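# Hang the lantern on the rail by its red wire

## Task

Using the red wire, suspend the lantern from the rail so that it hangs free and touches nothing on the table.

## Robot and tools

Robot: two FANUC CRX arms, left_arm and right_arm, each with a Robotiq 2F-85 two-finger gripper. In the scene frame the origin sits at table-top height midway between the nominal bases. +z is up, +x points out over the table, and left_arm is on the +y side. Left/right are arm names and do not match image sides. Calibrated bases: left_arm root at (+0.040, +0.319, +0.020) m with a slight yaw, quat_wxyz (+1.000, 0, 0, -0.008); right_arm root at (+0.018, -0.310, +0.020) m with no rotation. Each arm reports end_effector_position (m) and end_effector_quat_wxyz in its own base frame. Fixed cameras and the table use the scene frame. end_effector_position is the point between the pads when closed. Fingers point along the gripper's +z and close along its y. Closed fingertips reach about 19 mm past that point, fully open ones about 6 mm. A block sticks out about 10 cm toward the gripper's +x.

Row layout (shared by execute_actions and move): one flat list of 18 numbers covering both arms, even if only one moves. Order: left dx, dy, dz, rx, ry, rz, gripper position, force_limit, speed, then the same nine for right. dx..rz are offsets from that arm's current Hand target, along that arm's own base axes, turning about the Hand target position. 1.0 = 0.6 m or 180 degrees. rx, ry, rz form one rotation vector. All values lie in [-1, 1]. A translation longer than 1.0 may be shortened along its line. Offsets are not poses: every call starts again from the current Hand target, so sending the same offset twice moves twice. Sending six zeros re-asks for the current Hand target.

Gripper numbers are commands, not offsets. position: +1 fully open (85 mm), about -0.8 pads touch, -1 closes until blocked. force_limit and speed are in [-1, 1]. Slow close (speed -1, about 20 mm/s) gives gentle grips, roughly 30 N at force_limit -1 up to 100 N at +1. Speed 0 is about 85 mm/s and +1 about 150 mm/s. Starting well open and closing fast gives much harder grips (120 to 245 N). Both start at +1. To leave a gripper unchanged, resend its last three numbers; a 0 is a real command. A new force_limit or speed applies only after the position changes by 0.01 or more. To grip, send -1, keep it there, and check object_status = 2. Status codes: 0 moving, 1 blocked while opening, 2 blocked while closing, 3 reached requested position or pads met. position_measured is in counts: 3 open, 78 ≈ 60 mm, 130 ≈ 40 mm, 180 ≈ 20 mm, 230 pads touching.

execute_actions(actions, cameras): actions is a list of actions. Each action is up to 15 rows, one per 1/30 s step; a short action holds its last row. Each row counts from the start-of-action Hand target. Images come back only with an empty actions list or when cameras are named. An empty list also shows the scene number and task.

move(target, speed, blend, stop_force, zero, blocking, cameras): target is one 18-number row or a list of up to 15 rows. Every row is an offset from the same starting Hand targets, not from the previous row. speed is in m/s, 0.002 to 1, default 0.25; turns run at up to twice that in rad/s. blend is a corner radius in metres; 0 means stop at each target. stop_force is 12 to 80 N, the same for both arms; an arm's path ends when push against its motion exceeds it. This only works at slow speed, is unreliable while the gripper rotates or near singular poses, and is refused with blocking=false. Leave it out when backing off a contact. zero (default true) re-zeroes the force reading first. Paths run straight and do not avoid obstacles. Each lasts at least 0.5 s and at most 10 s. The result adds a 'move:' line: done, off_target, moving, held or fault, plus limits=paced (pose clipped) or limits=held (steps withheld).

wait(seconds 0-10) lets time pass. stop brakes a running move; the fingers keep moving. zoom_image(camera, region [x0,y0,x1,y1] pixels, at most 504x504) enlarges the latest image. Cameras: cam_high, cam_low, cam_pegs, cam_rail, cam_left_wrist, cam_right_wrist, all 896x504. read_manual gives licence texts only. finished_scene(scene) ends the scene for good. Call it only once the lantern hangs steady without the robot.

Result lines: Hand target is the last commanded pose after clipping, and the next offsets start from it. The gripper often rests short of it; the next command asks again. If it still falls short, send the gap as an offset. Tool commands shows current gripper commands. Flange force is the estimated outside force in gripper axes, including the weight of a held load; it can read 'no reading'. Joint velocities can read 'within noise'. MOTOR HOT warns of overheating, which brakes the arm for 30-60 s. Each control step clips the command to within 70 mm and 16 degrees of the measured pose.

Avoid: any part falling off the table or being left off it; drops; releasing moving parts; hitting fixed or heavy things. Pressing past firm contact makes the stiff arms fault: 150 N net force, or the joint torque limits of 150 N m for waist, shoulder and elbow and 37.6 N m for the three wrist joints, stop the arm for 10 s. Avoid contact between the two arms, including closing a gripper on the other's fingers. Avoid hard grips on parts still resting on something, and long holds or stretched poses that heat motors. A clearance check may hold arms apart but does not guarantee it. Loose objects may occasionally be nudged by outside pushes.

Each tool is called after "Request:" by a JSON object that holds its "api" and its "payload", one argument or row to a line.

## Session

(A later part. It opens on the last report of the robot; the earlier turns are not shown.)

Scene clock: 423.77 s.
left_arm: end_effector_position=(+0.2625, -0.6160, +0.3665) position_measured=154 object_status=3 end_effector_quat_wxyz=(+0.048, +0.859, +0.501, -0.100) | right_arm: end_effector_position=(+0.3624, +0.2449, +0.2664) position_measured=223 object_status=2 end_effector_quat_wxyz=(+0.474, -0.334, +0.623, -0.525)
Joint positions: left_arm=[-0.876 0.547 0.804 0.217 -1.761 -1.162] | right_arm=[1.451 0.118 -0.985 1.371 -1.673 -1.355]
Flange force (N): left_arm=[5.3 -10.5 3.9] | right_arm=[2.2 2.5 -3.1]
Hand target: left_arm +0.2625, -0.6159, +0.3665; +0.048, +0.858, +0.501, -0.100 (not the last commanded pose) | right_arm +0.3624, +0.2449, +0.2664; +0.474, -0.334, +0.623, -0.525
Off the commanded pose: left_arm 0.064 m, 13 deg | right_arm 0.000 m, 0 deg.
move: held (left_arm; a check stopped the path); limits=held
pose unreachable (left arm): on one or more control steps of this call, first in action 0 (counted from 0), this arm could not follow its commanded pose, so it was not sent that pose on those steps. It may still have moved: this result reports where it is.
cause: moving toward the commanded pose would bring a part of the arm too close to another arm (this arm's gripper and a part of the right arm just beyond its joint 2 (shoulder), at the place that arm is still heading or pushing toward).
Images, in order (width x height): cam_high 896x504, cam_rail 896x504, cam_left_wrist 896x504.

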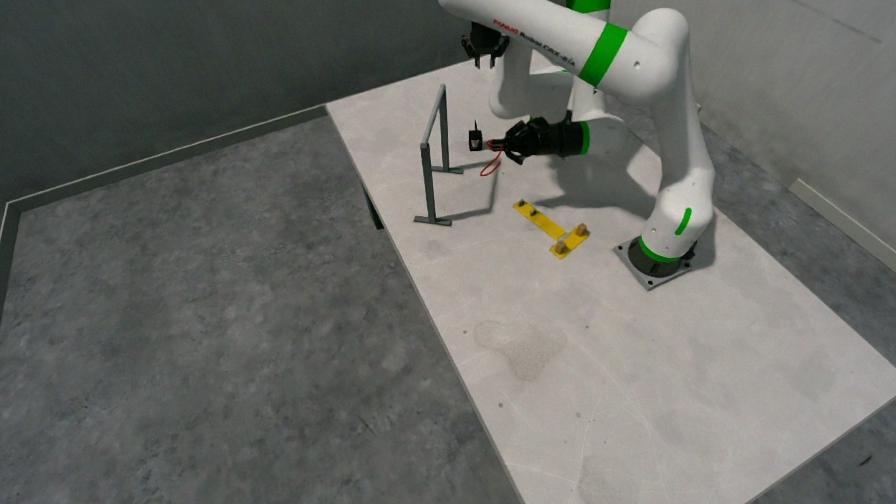

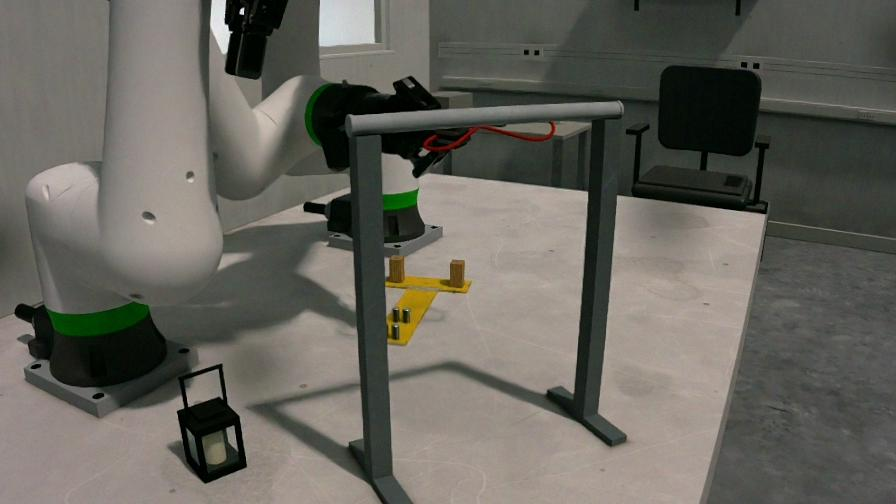

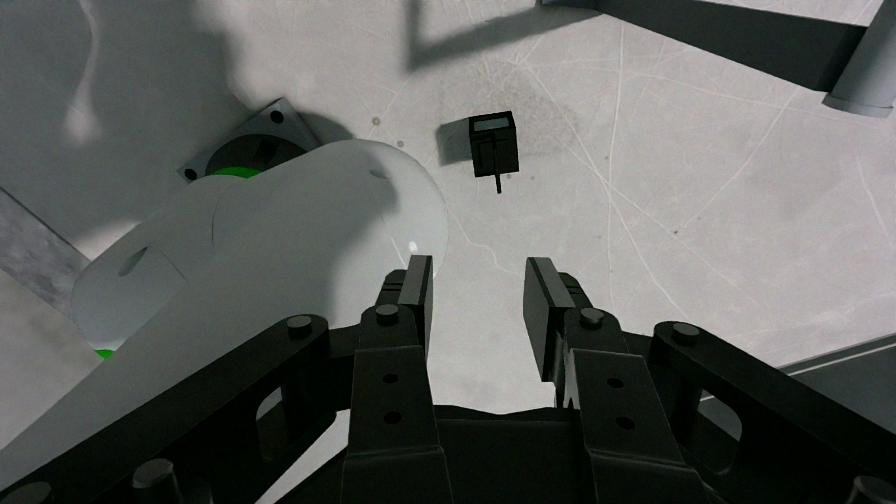

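Request:
{"api": "move", "payload": {
  "target": [
    [0.03,0.38,0.16,0,0,0,-0.2,0.2,-1,0,0,0,0,0,0,-1,0.2,-1],
    [0.03,0.9,0.16,0,0,0,-0.2,0.2,-1,0,0,0,0,0,0,-1,0.2,-1]
  ],
  "speed": 0.3,
  "blend": 0.05
}}

Request:
{"api": "move", "payload": {
  "target": [
    [0,0,0,0,0,0,-0.2,0.2,-1,0.08,-0.1,0.3,0,0,0,-1,0.2,-1],
    [0,0,0,0,0,0,-0.2,0.2,-1,0.23,-0.41,0.8,0,0,0,-1,0.2,-1]
  ],
  "speed": 0.2,
  "blend": 0.05,
  "cameras": ["all"]
}}

Scene clock: 432.67 s.
left_arm: end_effector_position=(+0.2793, -0.1525, +0.4617) position_measured=154 object_status=3 end_effector_quat_wxyz=(+0.042, +0.857, +0.504, -0.098) | right_arm: end_effector_position=(+0.3624, +0.2449, +0.2664) position_measured=223 object_status=2 end_effector_quat_wxyz=(+0.474, -0.334, +0.623, -0.525)
Joint positions: left_arm=[0.092 -0.204 0.173 0.183 -2.084 -2.091] | right_arm=[1.451 0.118 -0.985 1.371 -1.673 -1.355]
Flange force (N): left_arm=[-3.7 1.0 2.2] | right_arm=[2.0 2.9 -2.7]
Hand target: left_arm +0.2793, -0.1525, +0.4617; +0.042, +0.857, +0.504, -0.098 (not the last commanded pose) | right_arm +0.3624, +0.2449, +0.2664; +0.474, -0.334, +0.623, -0.525
Off the commanded pose: left_arm 0.077 m, 1 deg | right_arm 0.000 m, 0 deg.
led back after a hold (left arm): the arm was led back toward your command in small steps, so it may still be short of it.
move: held (left_arm; a check stopped the path); path passed 1 of 2 targets; limits=held
pose unreachable (left arm): on one or more control steps of this call, first in action 0 (counted from 0), this arm could not follow its commanded pose, so it was not sent that pose on those steps. It may still have moved: this result reports where it is.
cause: moving toward the commanded pose would bring a part of the arm too close to another arm (a part of this arm just beyond joint 2 (shoulder) and a part of the right arm just beyond its joint 5 (wrist pitch), at the place that arm is still heading or pushing toward).

Scene clock: 435.87 s.
left_arm: end_effector_position=(+0.2793, -0.1525, +0.4617) position_measured=154 object_status=3 end_effector_quat_wxyz=(+0.042, +0.857, +0.504, -0.098) | right_arm: end_effector_position=(+0.5004, -0.0011, +0.7464) position_measured=223 object_status=2 end_effector_quat_wxyz=(+0.474, -0.334, +0.623, -0.525)
Joint positions: left_arm=[0.092 -0.204 0.173 0.183 -2.084 -2.091] | right_arm=[0.535 -0.443 -0.297 1.452 -0.888 -0.054]
Flange force (N): left_arm=[-3.4 0.9 2.4] | right_arm=[1.3 5.6 -5.9]
Hand target: left_arm +0.2793, -0.1525, +0.4617; +0.042, +0.857, +0.504, -0.098 | right_arm +0.5004, -0.0011, +0.7464; +0.474, -0.334, +0.623, -0.525
Off the commanded pose: left_arm 0.000 m, 0 deg | right_arm 0.000 m, 0 deg.
move: done

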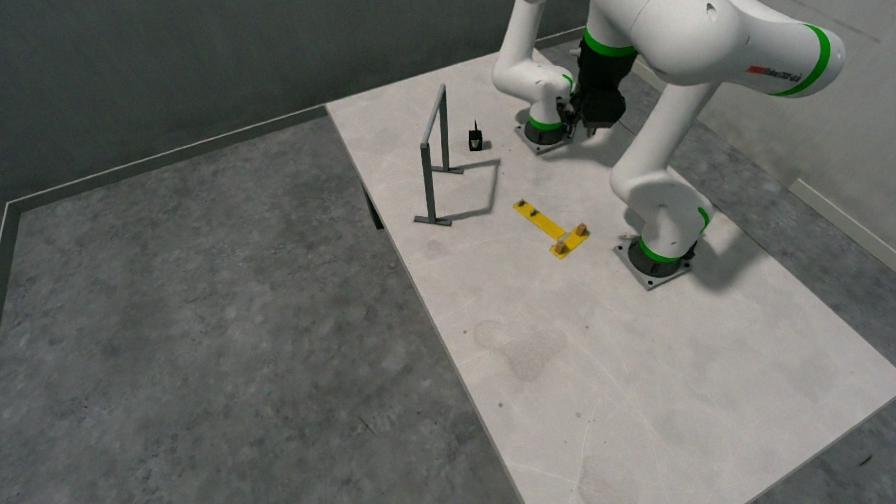

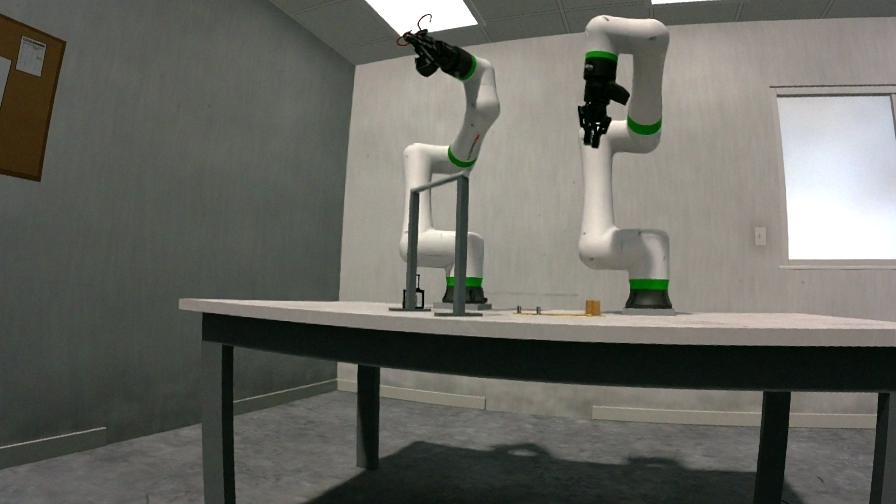

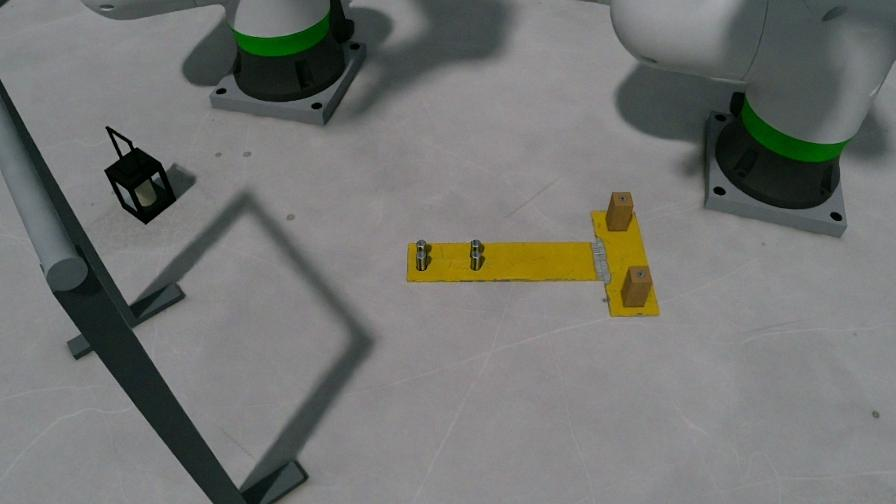

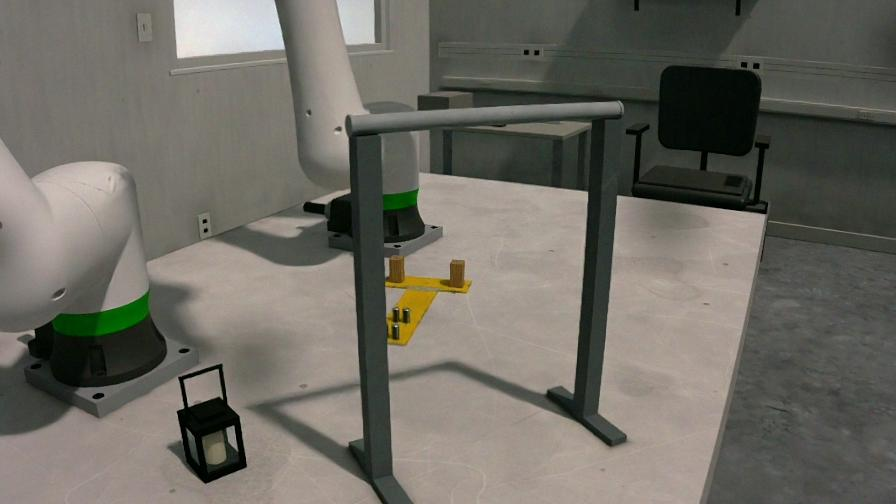

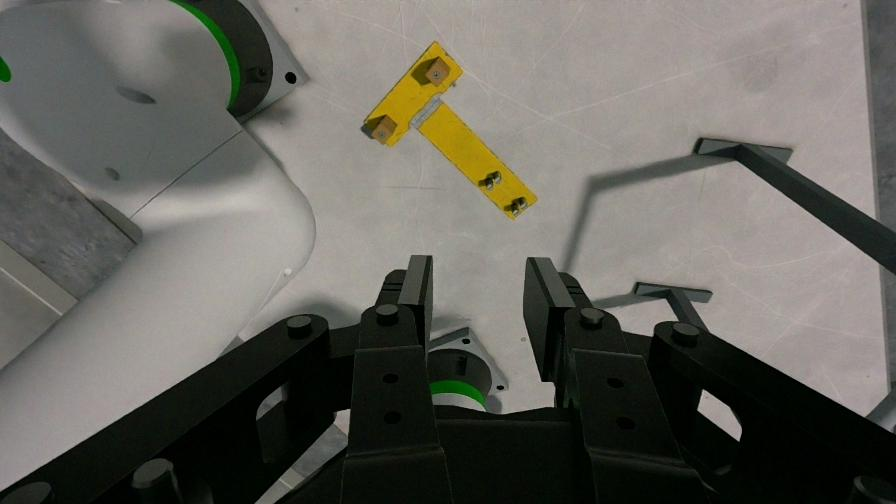

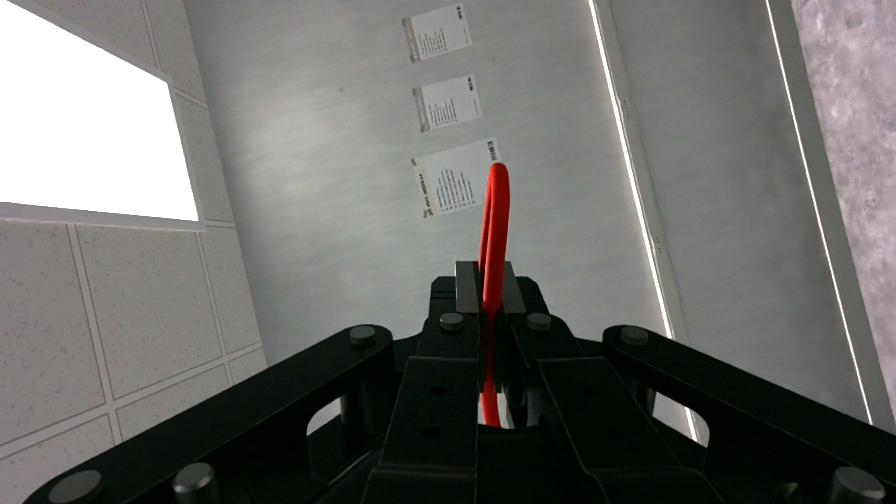

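Request:
{"api": "move", "payload": {
  "target": [
    [-0.037,-0.662,-0.103,0.0566,-0.038,0.0281,0,0.2,-1,0,0,0,0,0,0,-1,0.2,-1],
    [-0.037,-0.886,-0.436,0.0566,-0.038,0.0281,0,0.2,-1,0,0,0,0,0,0,-1,0.2,-1]
  ],
  "speed": 0.2,
  "blend": 0.05,
  "cameras": ["cam_high","cam_rail","cam_left_wrist"]
}}

Scene clock: 440.07 s.
left_arm: end_effector_position=(+0.2640, -0.4098, +0.4211) position_measured=128 object_status=3 end_effector_quat_wxyz=(+0.017, +0.847, +0.531, -0.035) | right_arm: end_effector_position=(+0.5004, -0.0011, +0.7464) position_measured=223 object_status=2 end_effector_quat_wxyz=(+0.474, -0.334, +0.623, -0.525)
Joint positions: left_arm=[-0.678 0.131 0.441 0.081 -1.871 -1.32] | right_arm=[0.535 -0.443 -0.296 1.452 -0.888 -0.054]
Flange force (N): left_arm=[-1.0 -4.1 2.6] | right_arm=[0.3 4.9 -5.0]
Hand target: left_arm +0.2640, -0.4098, +0.4211; +0.017, +0.847, +0.531, -0.035 (not the last commanded pose) | right_arm +0.5004, -0.0011, +0.7464; +0.474, -0.334, +0.623, -0.525
Off the commanded pose: left_arm 0.352 m, 5 deg | right_arm 0.000 m, 0 deg.
move: held (left_arm; a check stopped the path); path passed 0 of 2 targets; limits=held
pose unreachable (left arm): on one or more control steps of this call, first in action 0 (counted from 0), this arm could not follow its commanded pose, so it was not sent that pose on those steps. It may still have moved: this result reports where it is.
cause: moving toward the commanded pose would bring a part of the arm too close to another arm (this arm's gripper and a part of the right arm just beyond its joint 4 (forearm roll), at the place that arm is still heading or pushing toward).
Images, in order (width x height): cam_high 896x504, cam_rail 896x504, cam_left_wrist 896x504.

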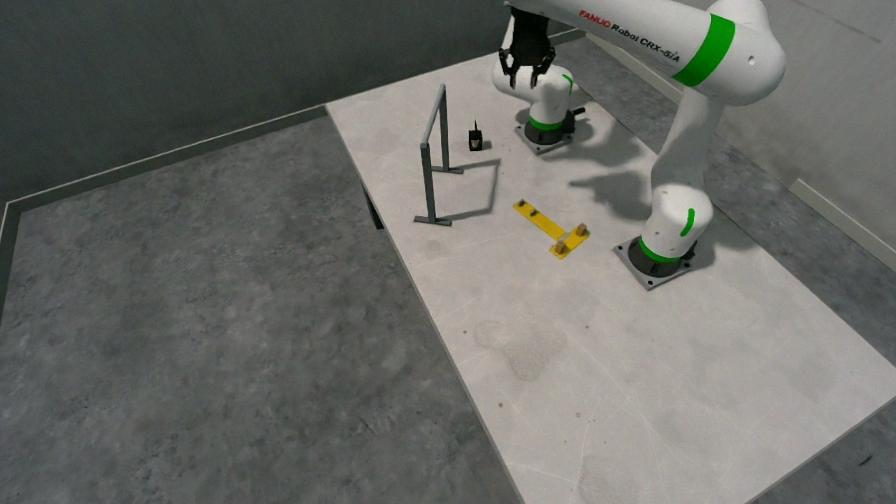

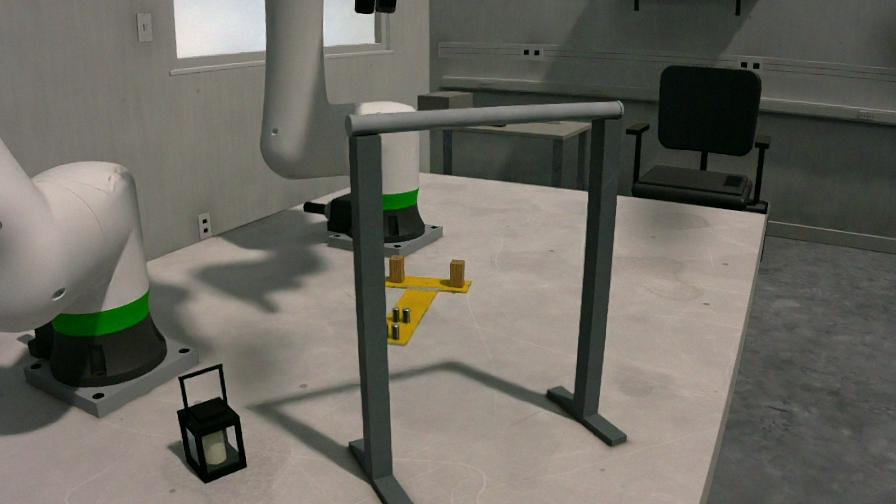

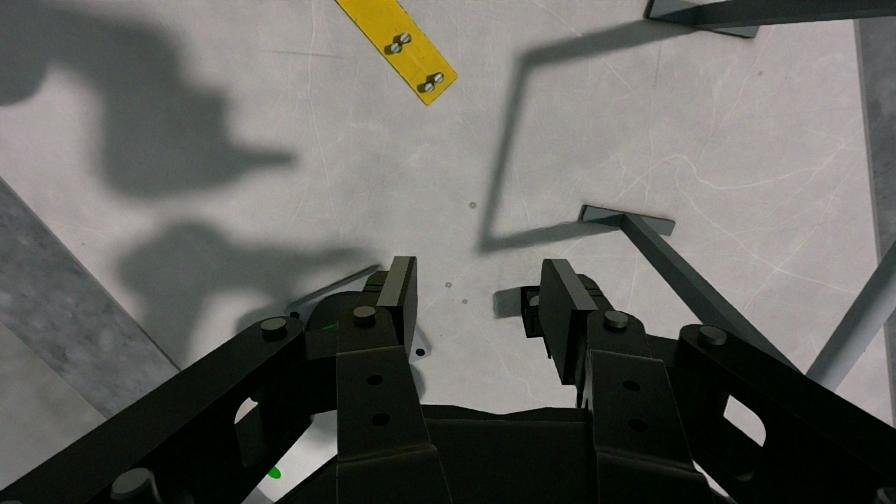

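Request:
{"api": "move", "payload": {
  "target": [
    [0,0,0,0,0,0,0,0.2,-1,-0.1,-0.65,-0.05,0,0,0,-1,0.2,-1]
  ],
  "speed": 0.2,
  "cameras": ["cam_high","cam_low"]
}}

Scene clock: 444.50 s.
left_arm: end_effector_position=(+0.2640, -0.4098, +0.4211) position_measured=128 object_status=3 end_effector_quat_wxyz=(+0.017, +0.847, +0.531, -0.035) | right_arm: end_effector_position=(+0.4404, -0.3911, +0.7164) position_measured=223 object_status=2 end_effector_quat_wxyz=(+0.474, -0.334, +0.623, -0.525)
Joint positions: left_arm=[-0.678 0.131 0.441 0.081 -1.871 -1.32] | right_arm=[-0.806 -0.273 0.252 -0.783 -0.683 1.985]
Flange force (N): left_arm=[-0.4 -4.8 2.9] | right_arm=no reading
Hand target: left_arm +0.2640, -0.4098, +0.4211; +0.017, +0.847, +0.531, -0.035 | right_arm +0.4404, -0.3911, +0.7164; +0.474, -0.334, +0.623, -0.525
Off the commanded pose: left_arm 0.000 m, 0 deg | right_arm 0.000 m, 0 deg.
move: done
Images, in order (width x height): cam_high 896x504, cam_low 896x504.

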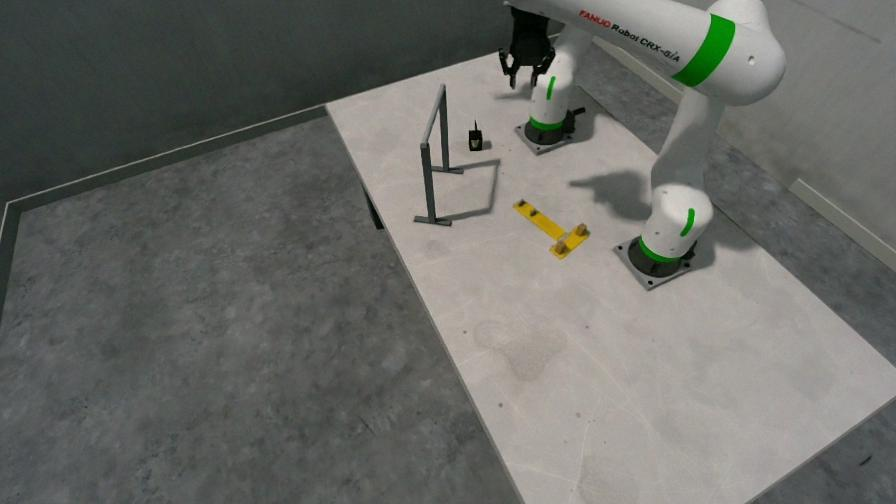

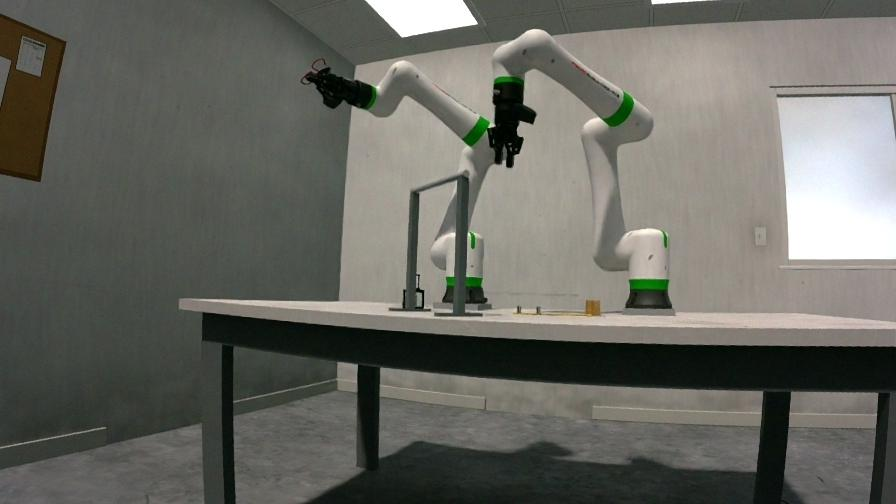

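Request:
{"api": "move", "payload": {
  "target": [
    [-0.0117,-0.3,-0.03,0.021,-0.0096,0.01,0,0.2,-1,0,0,0,0,0,0,-1,0.2,-1],
    [-0.0117,-0.457,-0.34,0.021,-0.0096,0.01,0,0.2,-1,0,0,0,0,0,0,-1,0.2,-1]
  ],
  "speed": 0.2,
  "blend": 0.05,
  "cameras": ["cam_high","cam_rail","cam_left_wrist"]
}}

Scene clock: 448.70 s.
left_arm: end_effector_position=(+0.2570, -0.6840, +0.2172) position_measured=128 object_status=3 end_effector_quat_wxyz=(-0.003, +0.839, +0.544, -0.004) | right_arm: end_effector_position=(+0.4404, -0.3911, +0.7164) position_measured=223 object_status=2 end_effector_quat_wxyz=(+0.474, -0.334, +0.623, -0.525)
Joint positions: left_arm=[-1.029 0.8 0.934 0.009 -1.71 -0.961] | right_arm=[-0.806 -0.273 0.252 -0.783 -0.683 1.985]
Flange force (N): no reading
Hand target: left_arm +0.2569, -0.6840, +0.2171; -0.003, +0.839, +0.544, -0.004 | right_arm +0.4404, -0.3911, +0.7164; +0.474, -0.334, +0.623, -0.525
Off the commanded pose: left_arm 0.000 m, 0 deg | right_arm 0.000 m, 0 deg.
move: done
Images, in order (width x height): cam_high 896x504, cam_rail 896x504, cam_left_wrist 896x504.

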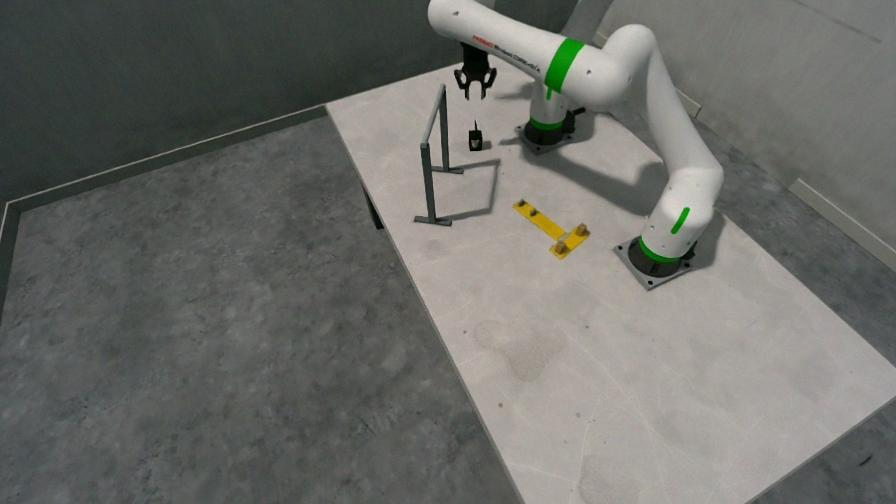

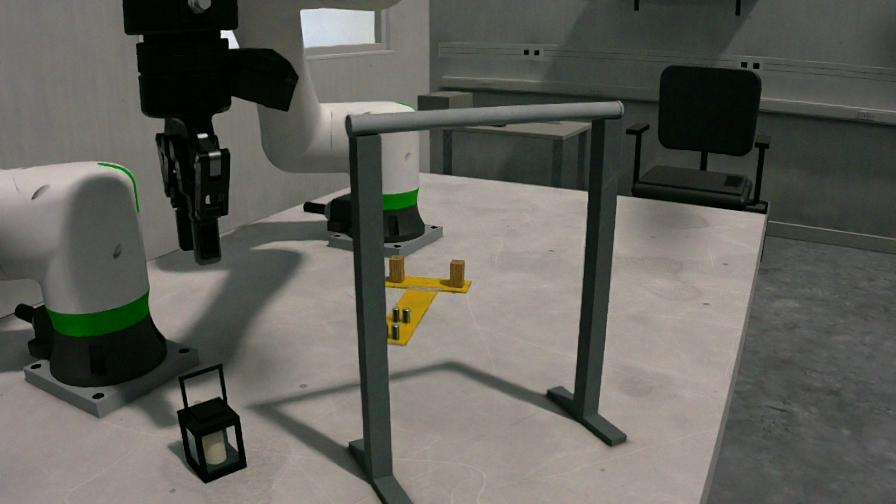

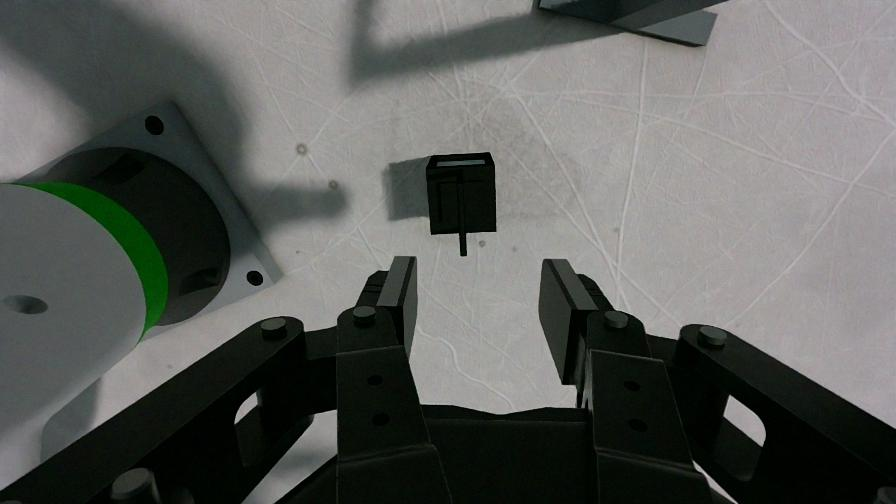

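Request:
{"api": "zoom_image", "payload": {
  "camera": "cam_left_wrist",
  "region": [400, 130, 520, 270]
}}

Scaled by 3.600.

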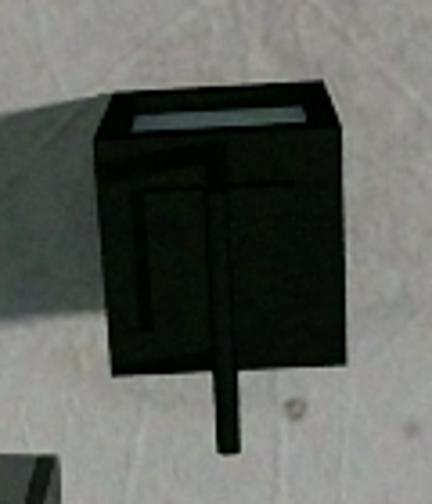

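Request:
{"api": "move", "payload": {
  "target": [
    [-0.005,-0.0085,-0.162,0,0,0,0,0.2,-1,0,0,0,0,0,0,-1,0.2,-1]
  ],
  "speed": 0.12,
  "stop_force": 20,
  "cameras": ["cam_high","cam_rail","cam_left_wrist"]
}}

Request:
{"api": "zoom_image", "payload": {
  "camera": "cam_rail",
  "region": [130, 240, 330, 500]
}}

Request:
{"api": "zoom_image", "payload": {
  "camera": "cam_left_wrist",
  "region": [380, 180, 560, 400]
}}

stop_force needs force readings from the last 0.2 s for each arm that does not count as still, and left_arm is near a pose where its force cannot be read; nothing of the call was run
Scene clock: 450.43 s.
left_arm: end_effector_position=(+0.2569, -0.6840, +0.2171) position_measured=128 object_status=3 end_effector_quat_wxyz=(-0.003, +0.839, +0.544, -0.004) | right_arm: end_effector_position=(+0.4404, -0.3911, +0.7164) position_measured=223 object_status=2 end_effector_quat_wxyz=(+0.474, -0.334, +0.623, -0.525)
Joint positions: left_arm=[-1.029 0.8 0.934 0.009 -1.71 -0.961] | right_arm=[-0.806 -0.273 0.252 -0.783 -0.683 1.985]
Flange force (N): no reading
Hand target: left_arm +0.2569, -0.6840, +0.2171; -0.003, +0.839, +0.544, -0.004 | right_arm +0.4404, -0.3911, +0.7164; +0.474, -0.334, +0.623, -0.525
Tool commands: left_gripper/position=+0.0 left_gripper/force_limit=+0.2 left_gripper/speed=-1.0 right_gripper/position=-1.0 right_gripper/force_limit=+0.2 right_gripper/speed=-1.0
Off the commanded pose: left_arm 0.000 m, 0 deg | right_arm 0.000 m, 0 deg.

Scaled by 1.938.
This view is cut from an older image: the scene may have changed since it was taken.

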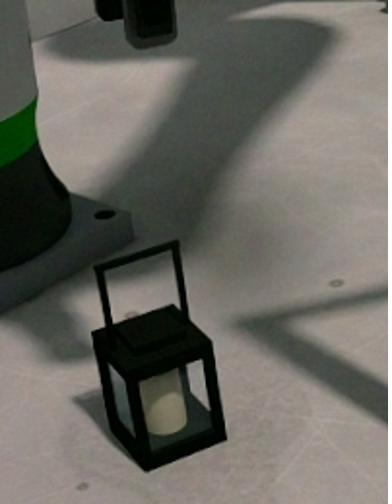

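Scaled by 2.291.
This view is cut from an older image: the scene may have changed since it was taken.

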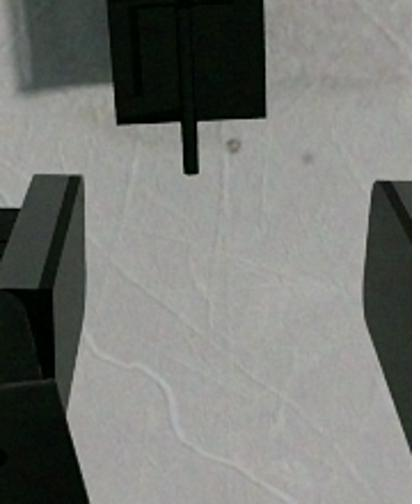

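Request:
{"api": "move", "payload": {
  "target": [
    [-0.005,-0.0085,-0.162,0,0,0,0,0.2,-1,0,0,0,0,0,0,-1,0.2,-1]
  ],
  "speed": 0.1,
  "cameras": ["cam_high","cam_rail","cam_left_wrist"]
}}

Request:
{"api": "zoom_image", "payload": {
  "camera": "cam_rail",
  "region": [130, 240, 330, 500]
}}

Request:
{"api": "zoom_image", "payload": {
  "camera": "cam_left_wrist",
  "region": [380, 180, 560, 400]
}}

Scene clock: 452.43 s.
left_arm: end_effector_position=(+0.2540, -0.6891, +0.1198) position_measured=128 object_status=3 end_effector_quat_wxyz=(-0.003, +0.839, +0.544, -0.004) | right_arm: end_effector_position=(+0.4404, -0.3911, +0.7164) position_measured=223 object_status=2 end_effector_quat_wxyz=(+0.474, -0.334, +0.623, -0.525)
Joint positions: left_arm=[-1.036 0.805 0.716 0.009 -1.487 -0.955] | right_arm=[-0.806 -0.273 0.252 -0.783 -0.683 1.985]
Flange force (N): left_arm=[7.6 -9.8 -0.2] | right_arm=no reading
Hand target: left_arm +0.2539, -0.6891, +0.1199; -0.003, +0.839, +0.544, -0.004 | right_arm +0.4404, -0.3911, +0.7164; +0.474, -0.334, +0.623, -0.525
Off the commanded pose: left_arm 0.000 m, 0 deg | right_arm 0.000 m, 0 deg.
move: done
Images, in order (width x height): cam_high 896x504, cam_rail 896x504, cam_left_wrist 896x504.

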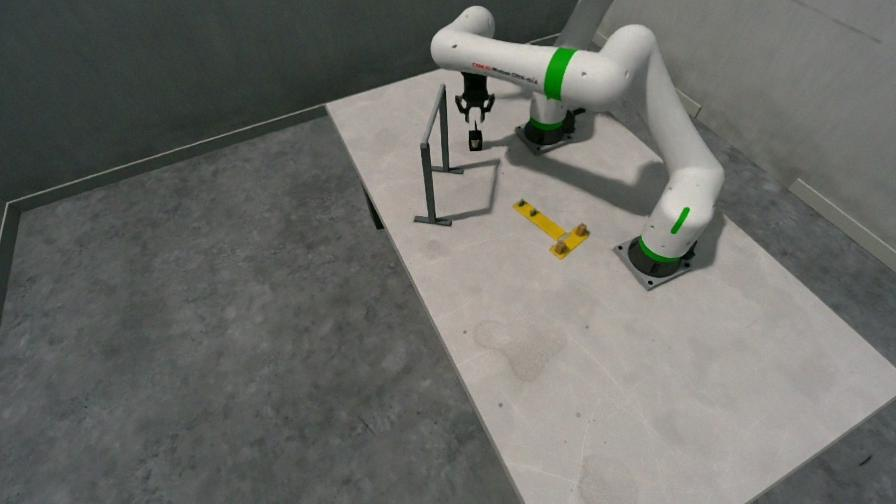

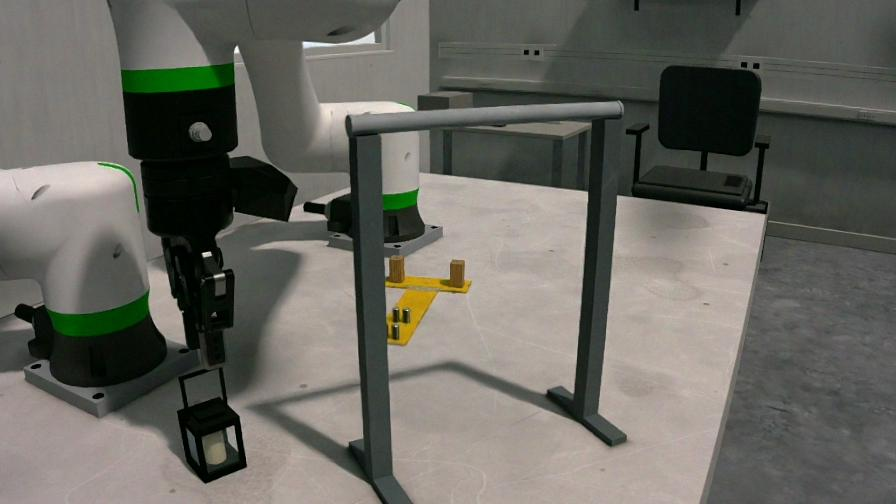

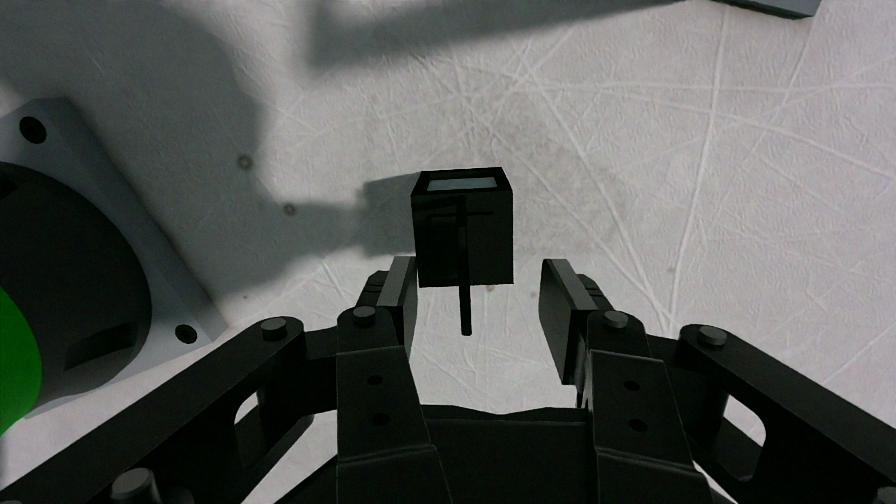

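Scaled by 1.938.

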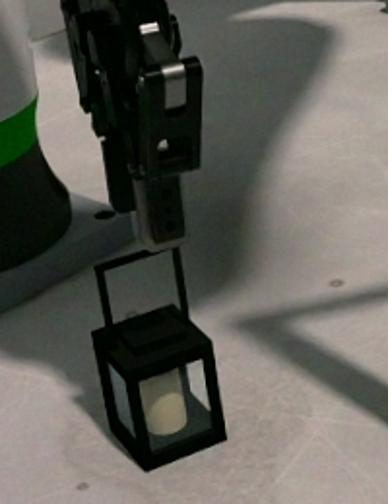

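Scaled by 2.291.

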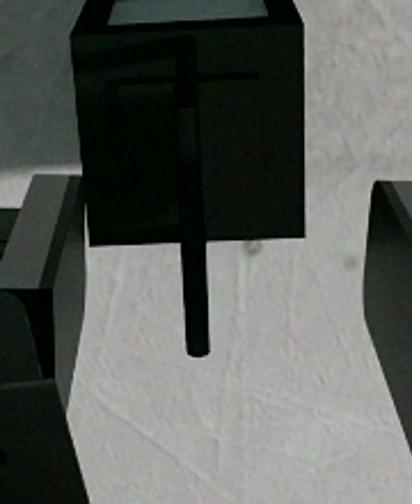

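Request:
{"api": "move", "payload": {
  "target": [
    [0,0,-0.042,0,0,0,0,0.2,-1,0,0,0,0,0,0,-1,0.2,-1],
    [0,0,-0.042,0,0,0,-1,0.2,-1,0,0,0,0,0,0,-1,0.2,-1]
  ],
  "speed": 0.08,
  "cameras": ["cam_rail","cam_left_wrist"]
}}

Request:
{"api": "wait", "payload": {
  "seconds": 0.5,
  "cameras": ["cam_rail"]
}}

Request:
{"api": "zoom_image", "payload": {
  "camera": "cam_rail",
  "region": [130, 240, 330, 500]
}}

Scene clock: 457.30 s.
left_arm: end_effector_position=(+0.2539, -0.6891, +0.0947) position_measured=230 object_status=0 end_effector_quat_wxyz=(-0.003, +0.839, +0.544, -0.004) | right_arm: end_effector_position=(+0.4404, -0.3911, +0.7164) position_measured=223 object_status=2 end_effector_quat_wxyz=(+0.474, -0.334, +0.623, -0.525)
Joint positions: left_arm=[-1.036 0.814 0.672 0.009 -1.434 -0.956] | right_arm=[-0.806 -0.273 0.252 -0.783 -0.683 1.985]
Flange force (N): left_arm=[7.6 -10.6 1.6] | right_arm=no reading
Hand target: left_arm +0.2539, -0.6891, +0.0947; -0.003, +0.839, +0.544, -0.004 | right_arm +0.4404, -0.3911, +0.7164; +0.474, -0.334, +0.623, -0.525
Off the commanded pose: left_arm 0.000 m, 0 deg | right_arm 0.000 m, 0 deg.
move: done
Images, in order (width x height): cam_rail 896x504, cam_left_wrist 896x504.

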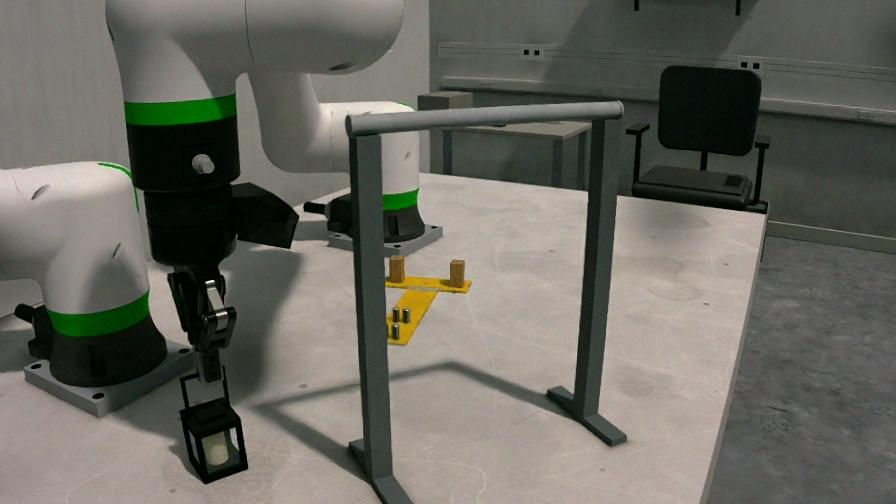

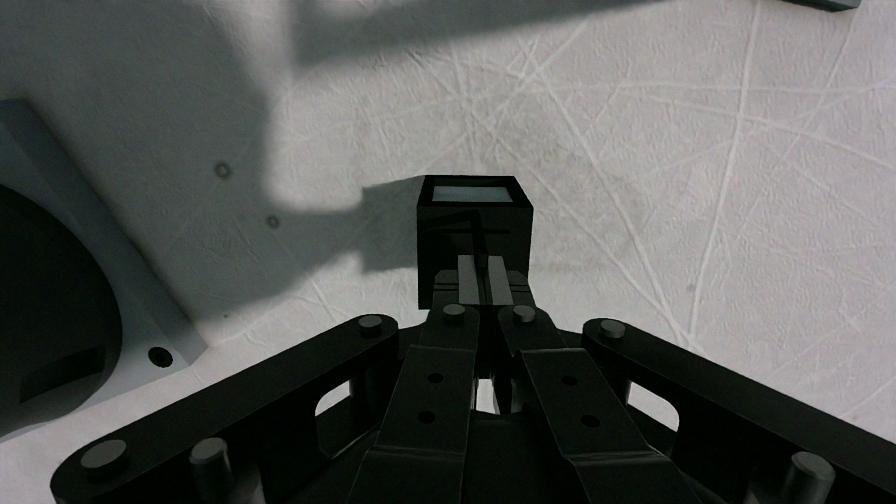

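Scene clock: 457.80 s.
left_arm: end_effector_position=(+0.2539, -0.6891, +0.0947) position_measured=230 object_status=3 end_effector_quat_wxyz=(-0.003, +0.839, +0.544, -0.004) | right_arm: end_effector_position=(+0.4404, -0.3911, +0.7164) position_measured=223 object_status=2 end_effector_quat_wxyz=(+0.474, -0.334, +0.623, -0.525)
Joint positions: left_arm=[-1.036 0.814 0.672 0.009 -1.434 -0.956] | right_arm=[-0.806 -0.273 0.252 -0.783 -0.683 1.985]
Flange force (N): left_arm=[7.6 -10.4 1.4] | right_arm=no reading
Hand target: left_arm +0.2539, -0.6891, +0.0947; -0.003, +0.839, +0.544, -0.004 | right_arm +0.4404, -0.3911, +0.7164; +0.474, -0.334, +0.623, -0.525
Tool commands: left_gripper/position=-1.0 left_gripper/force_limit=+0.2 left_gripper/speed=-1.0 right_gripper/position=-1.0 right_gripper/force_limit=+0.2 right_gripper/speed=-1.0
Off the commanded pose: left_arm 0.000 m, 0 deg | right_arm 0.000 m, 0 deg.
wait: 0.50 s; at rest by 0.17 s
Images, in order (width x height): cam_rail 896x504.

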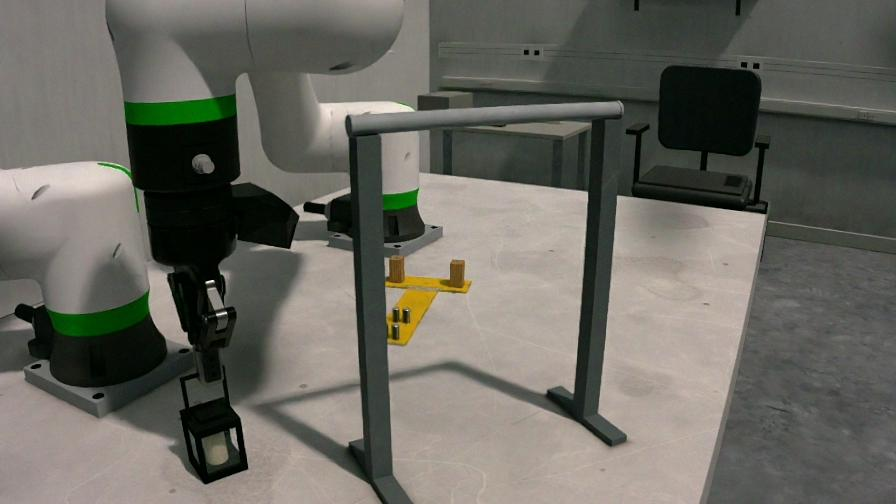

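Scaled by 1.938.

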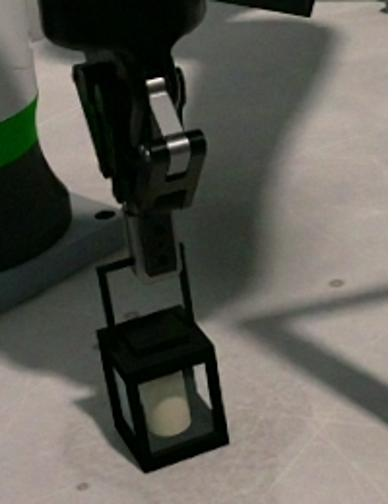

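Request:
{"api": "move", "payload": {
  "target": [0,0,0.035,0,0,0,-1,0.2,-1,0,0,0,0,0,0,-1,0.2,-1],
  "speed": 0.05,
  "cameras": ["cam_rail","cam_left_wrist"]
}}

Request:
{"api": "zoom_image", "payload": {
  "camera": "cam_rail",
  "region": [130, 240, 330, 500]
}}

Scene clock: 459.20 s.
left_arm: end_effector_position=(+0.2539, -0.6891, +0.1159) position_measured=230 object_status=3 end_effector_quat_wxyz=(-0.003, +0.839, +0.544, -0.004) | right_arm: end_effector_position=(+0.4404, -0.3911, +0.7164) position_measured=223 object_status=2 end_effector_quat_wxyz=(+0.474, -0.334, +0.623, -0.525)
Joint positions: left_arm=[-1.036 0.806 0.708 0.009 -1.478 -0.956] | right_arm=[-0.806 -0.273 0.252 -0.783 -0.683 1.985]
Flange force (N): left_arm=[8.1 -10.2 2.2] | right_arm=no reading
Hand target: left_arm +0.2539, -0.6891, +0.1157; -0.003, +0.839, +0.544, -0.004 | right_arm +0.4404, -0.3911, +0.7164; +0.474, -0.334, +0.623, -0.525
Off the commanded pose: left_arm 0.000 m, 0 deg | right_arm 0.000 m, 0 deg.
move: done
Images, in order (width x height): cam_rail 896x504, cam_left_wrist 896x504.

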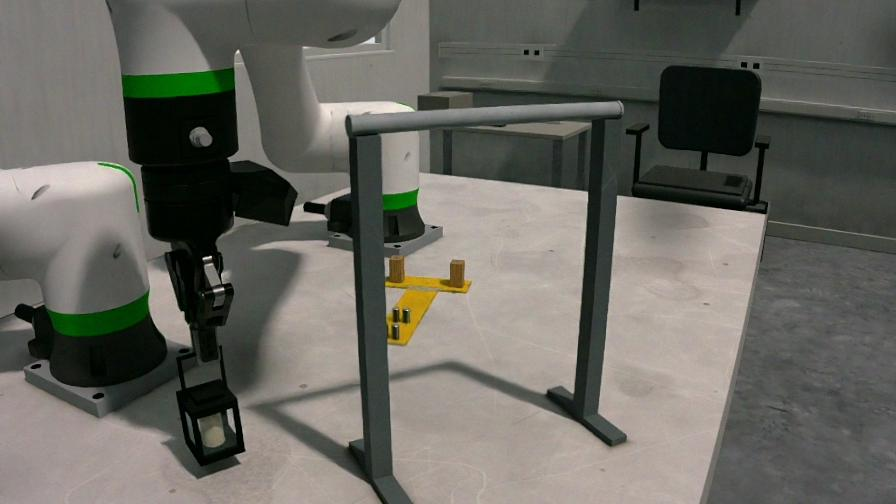

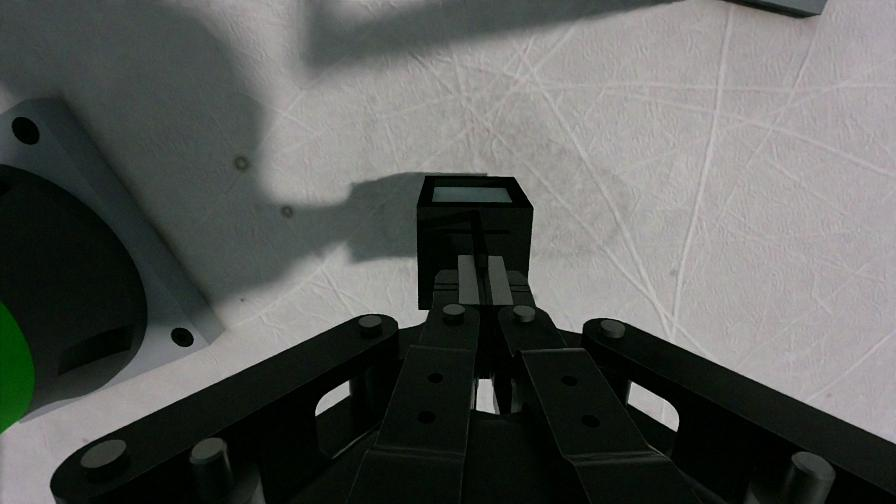

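Scaled by 1.938.

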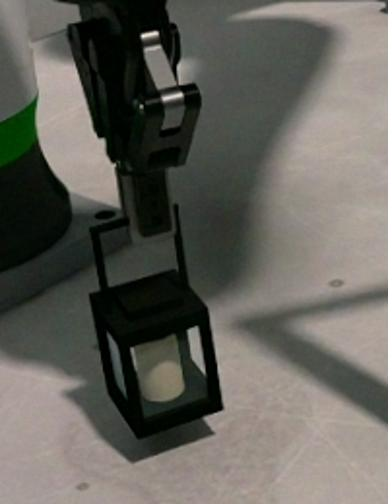

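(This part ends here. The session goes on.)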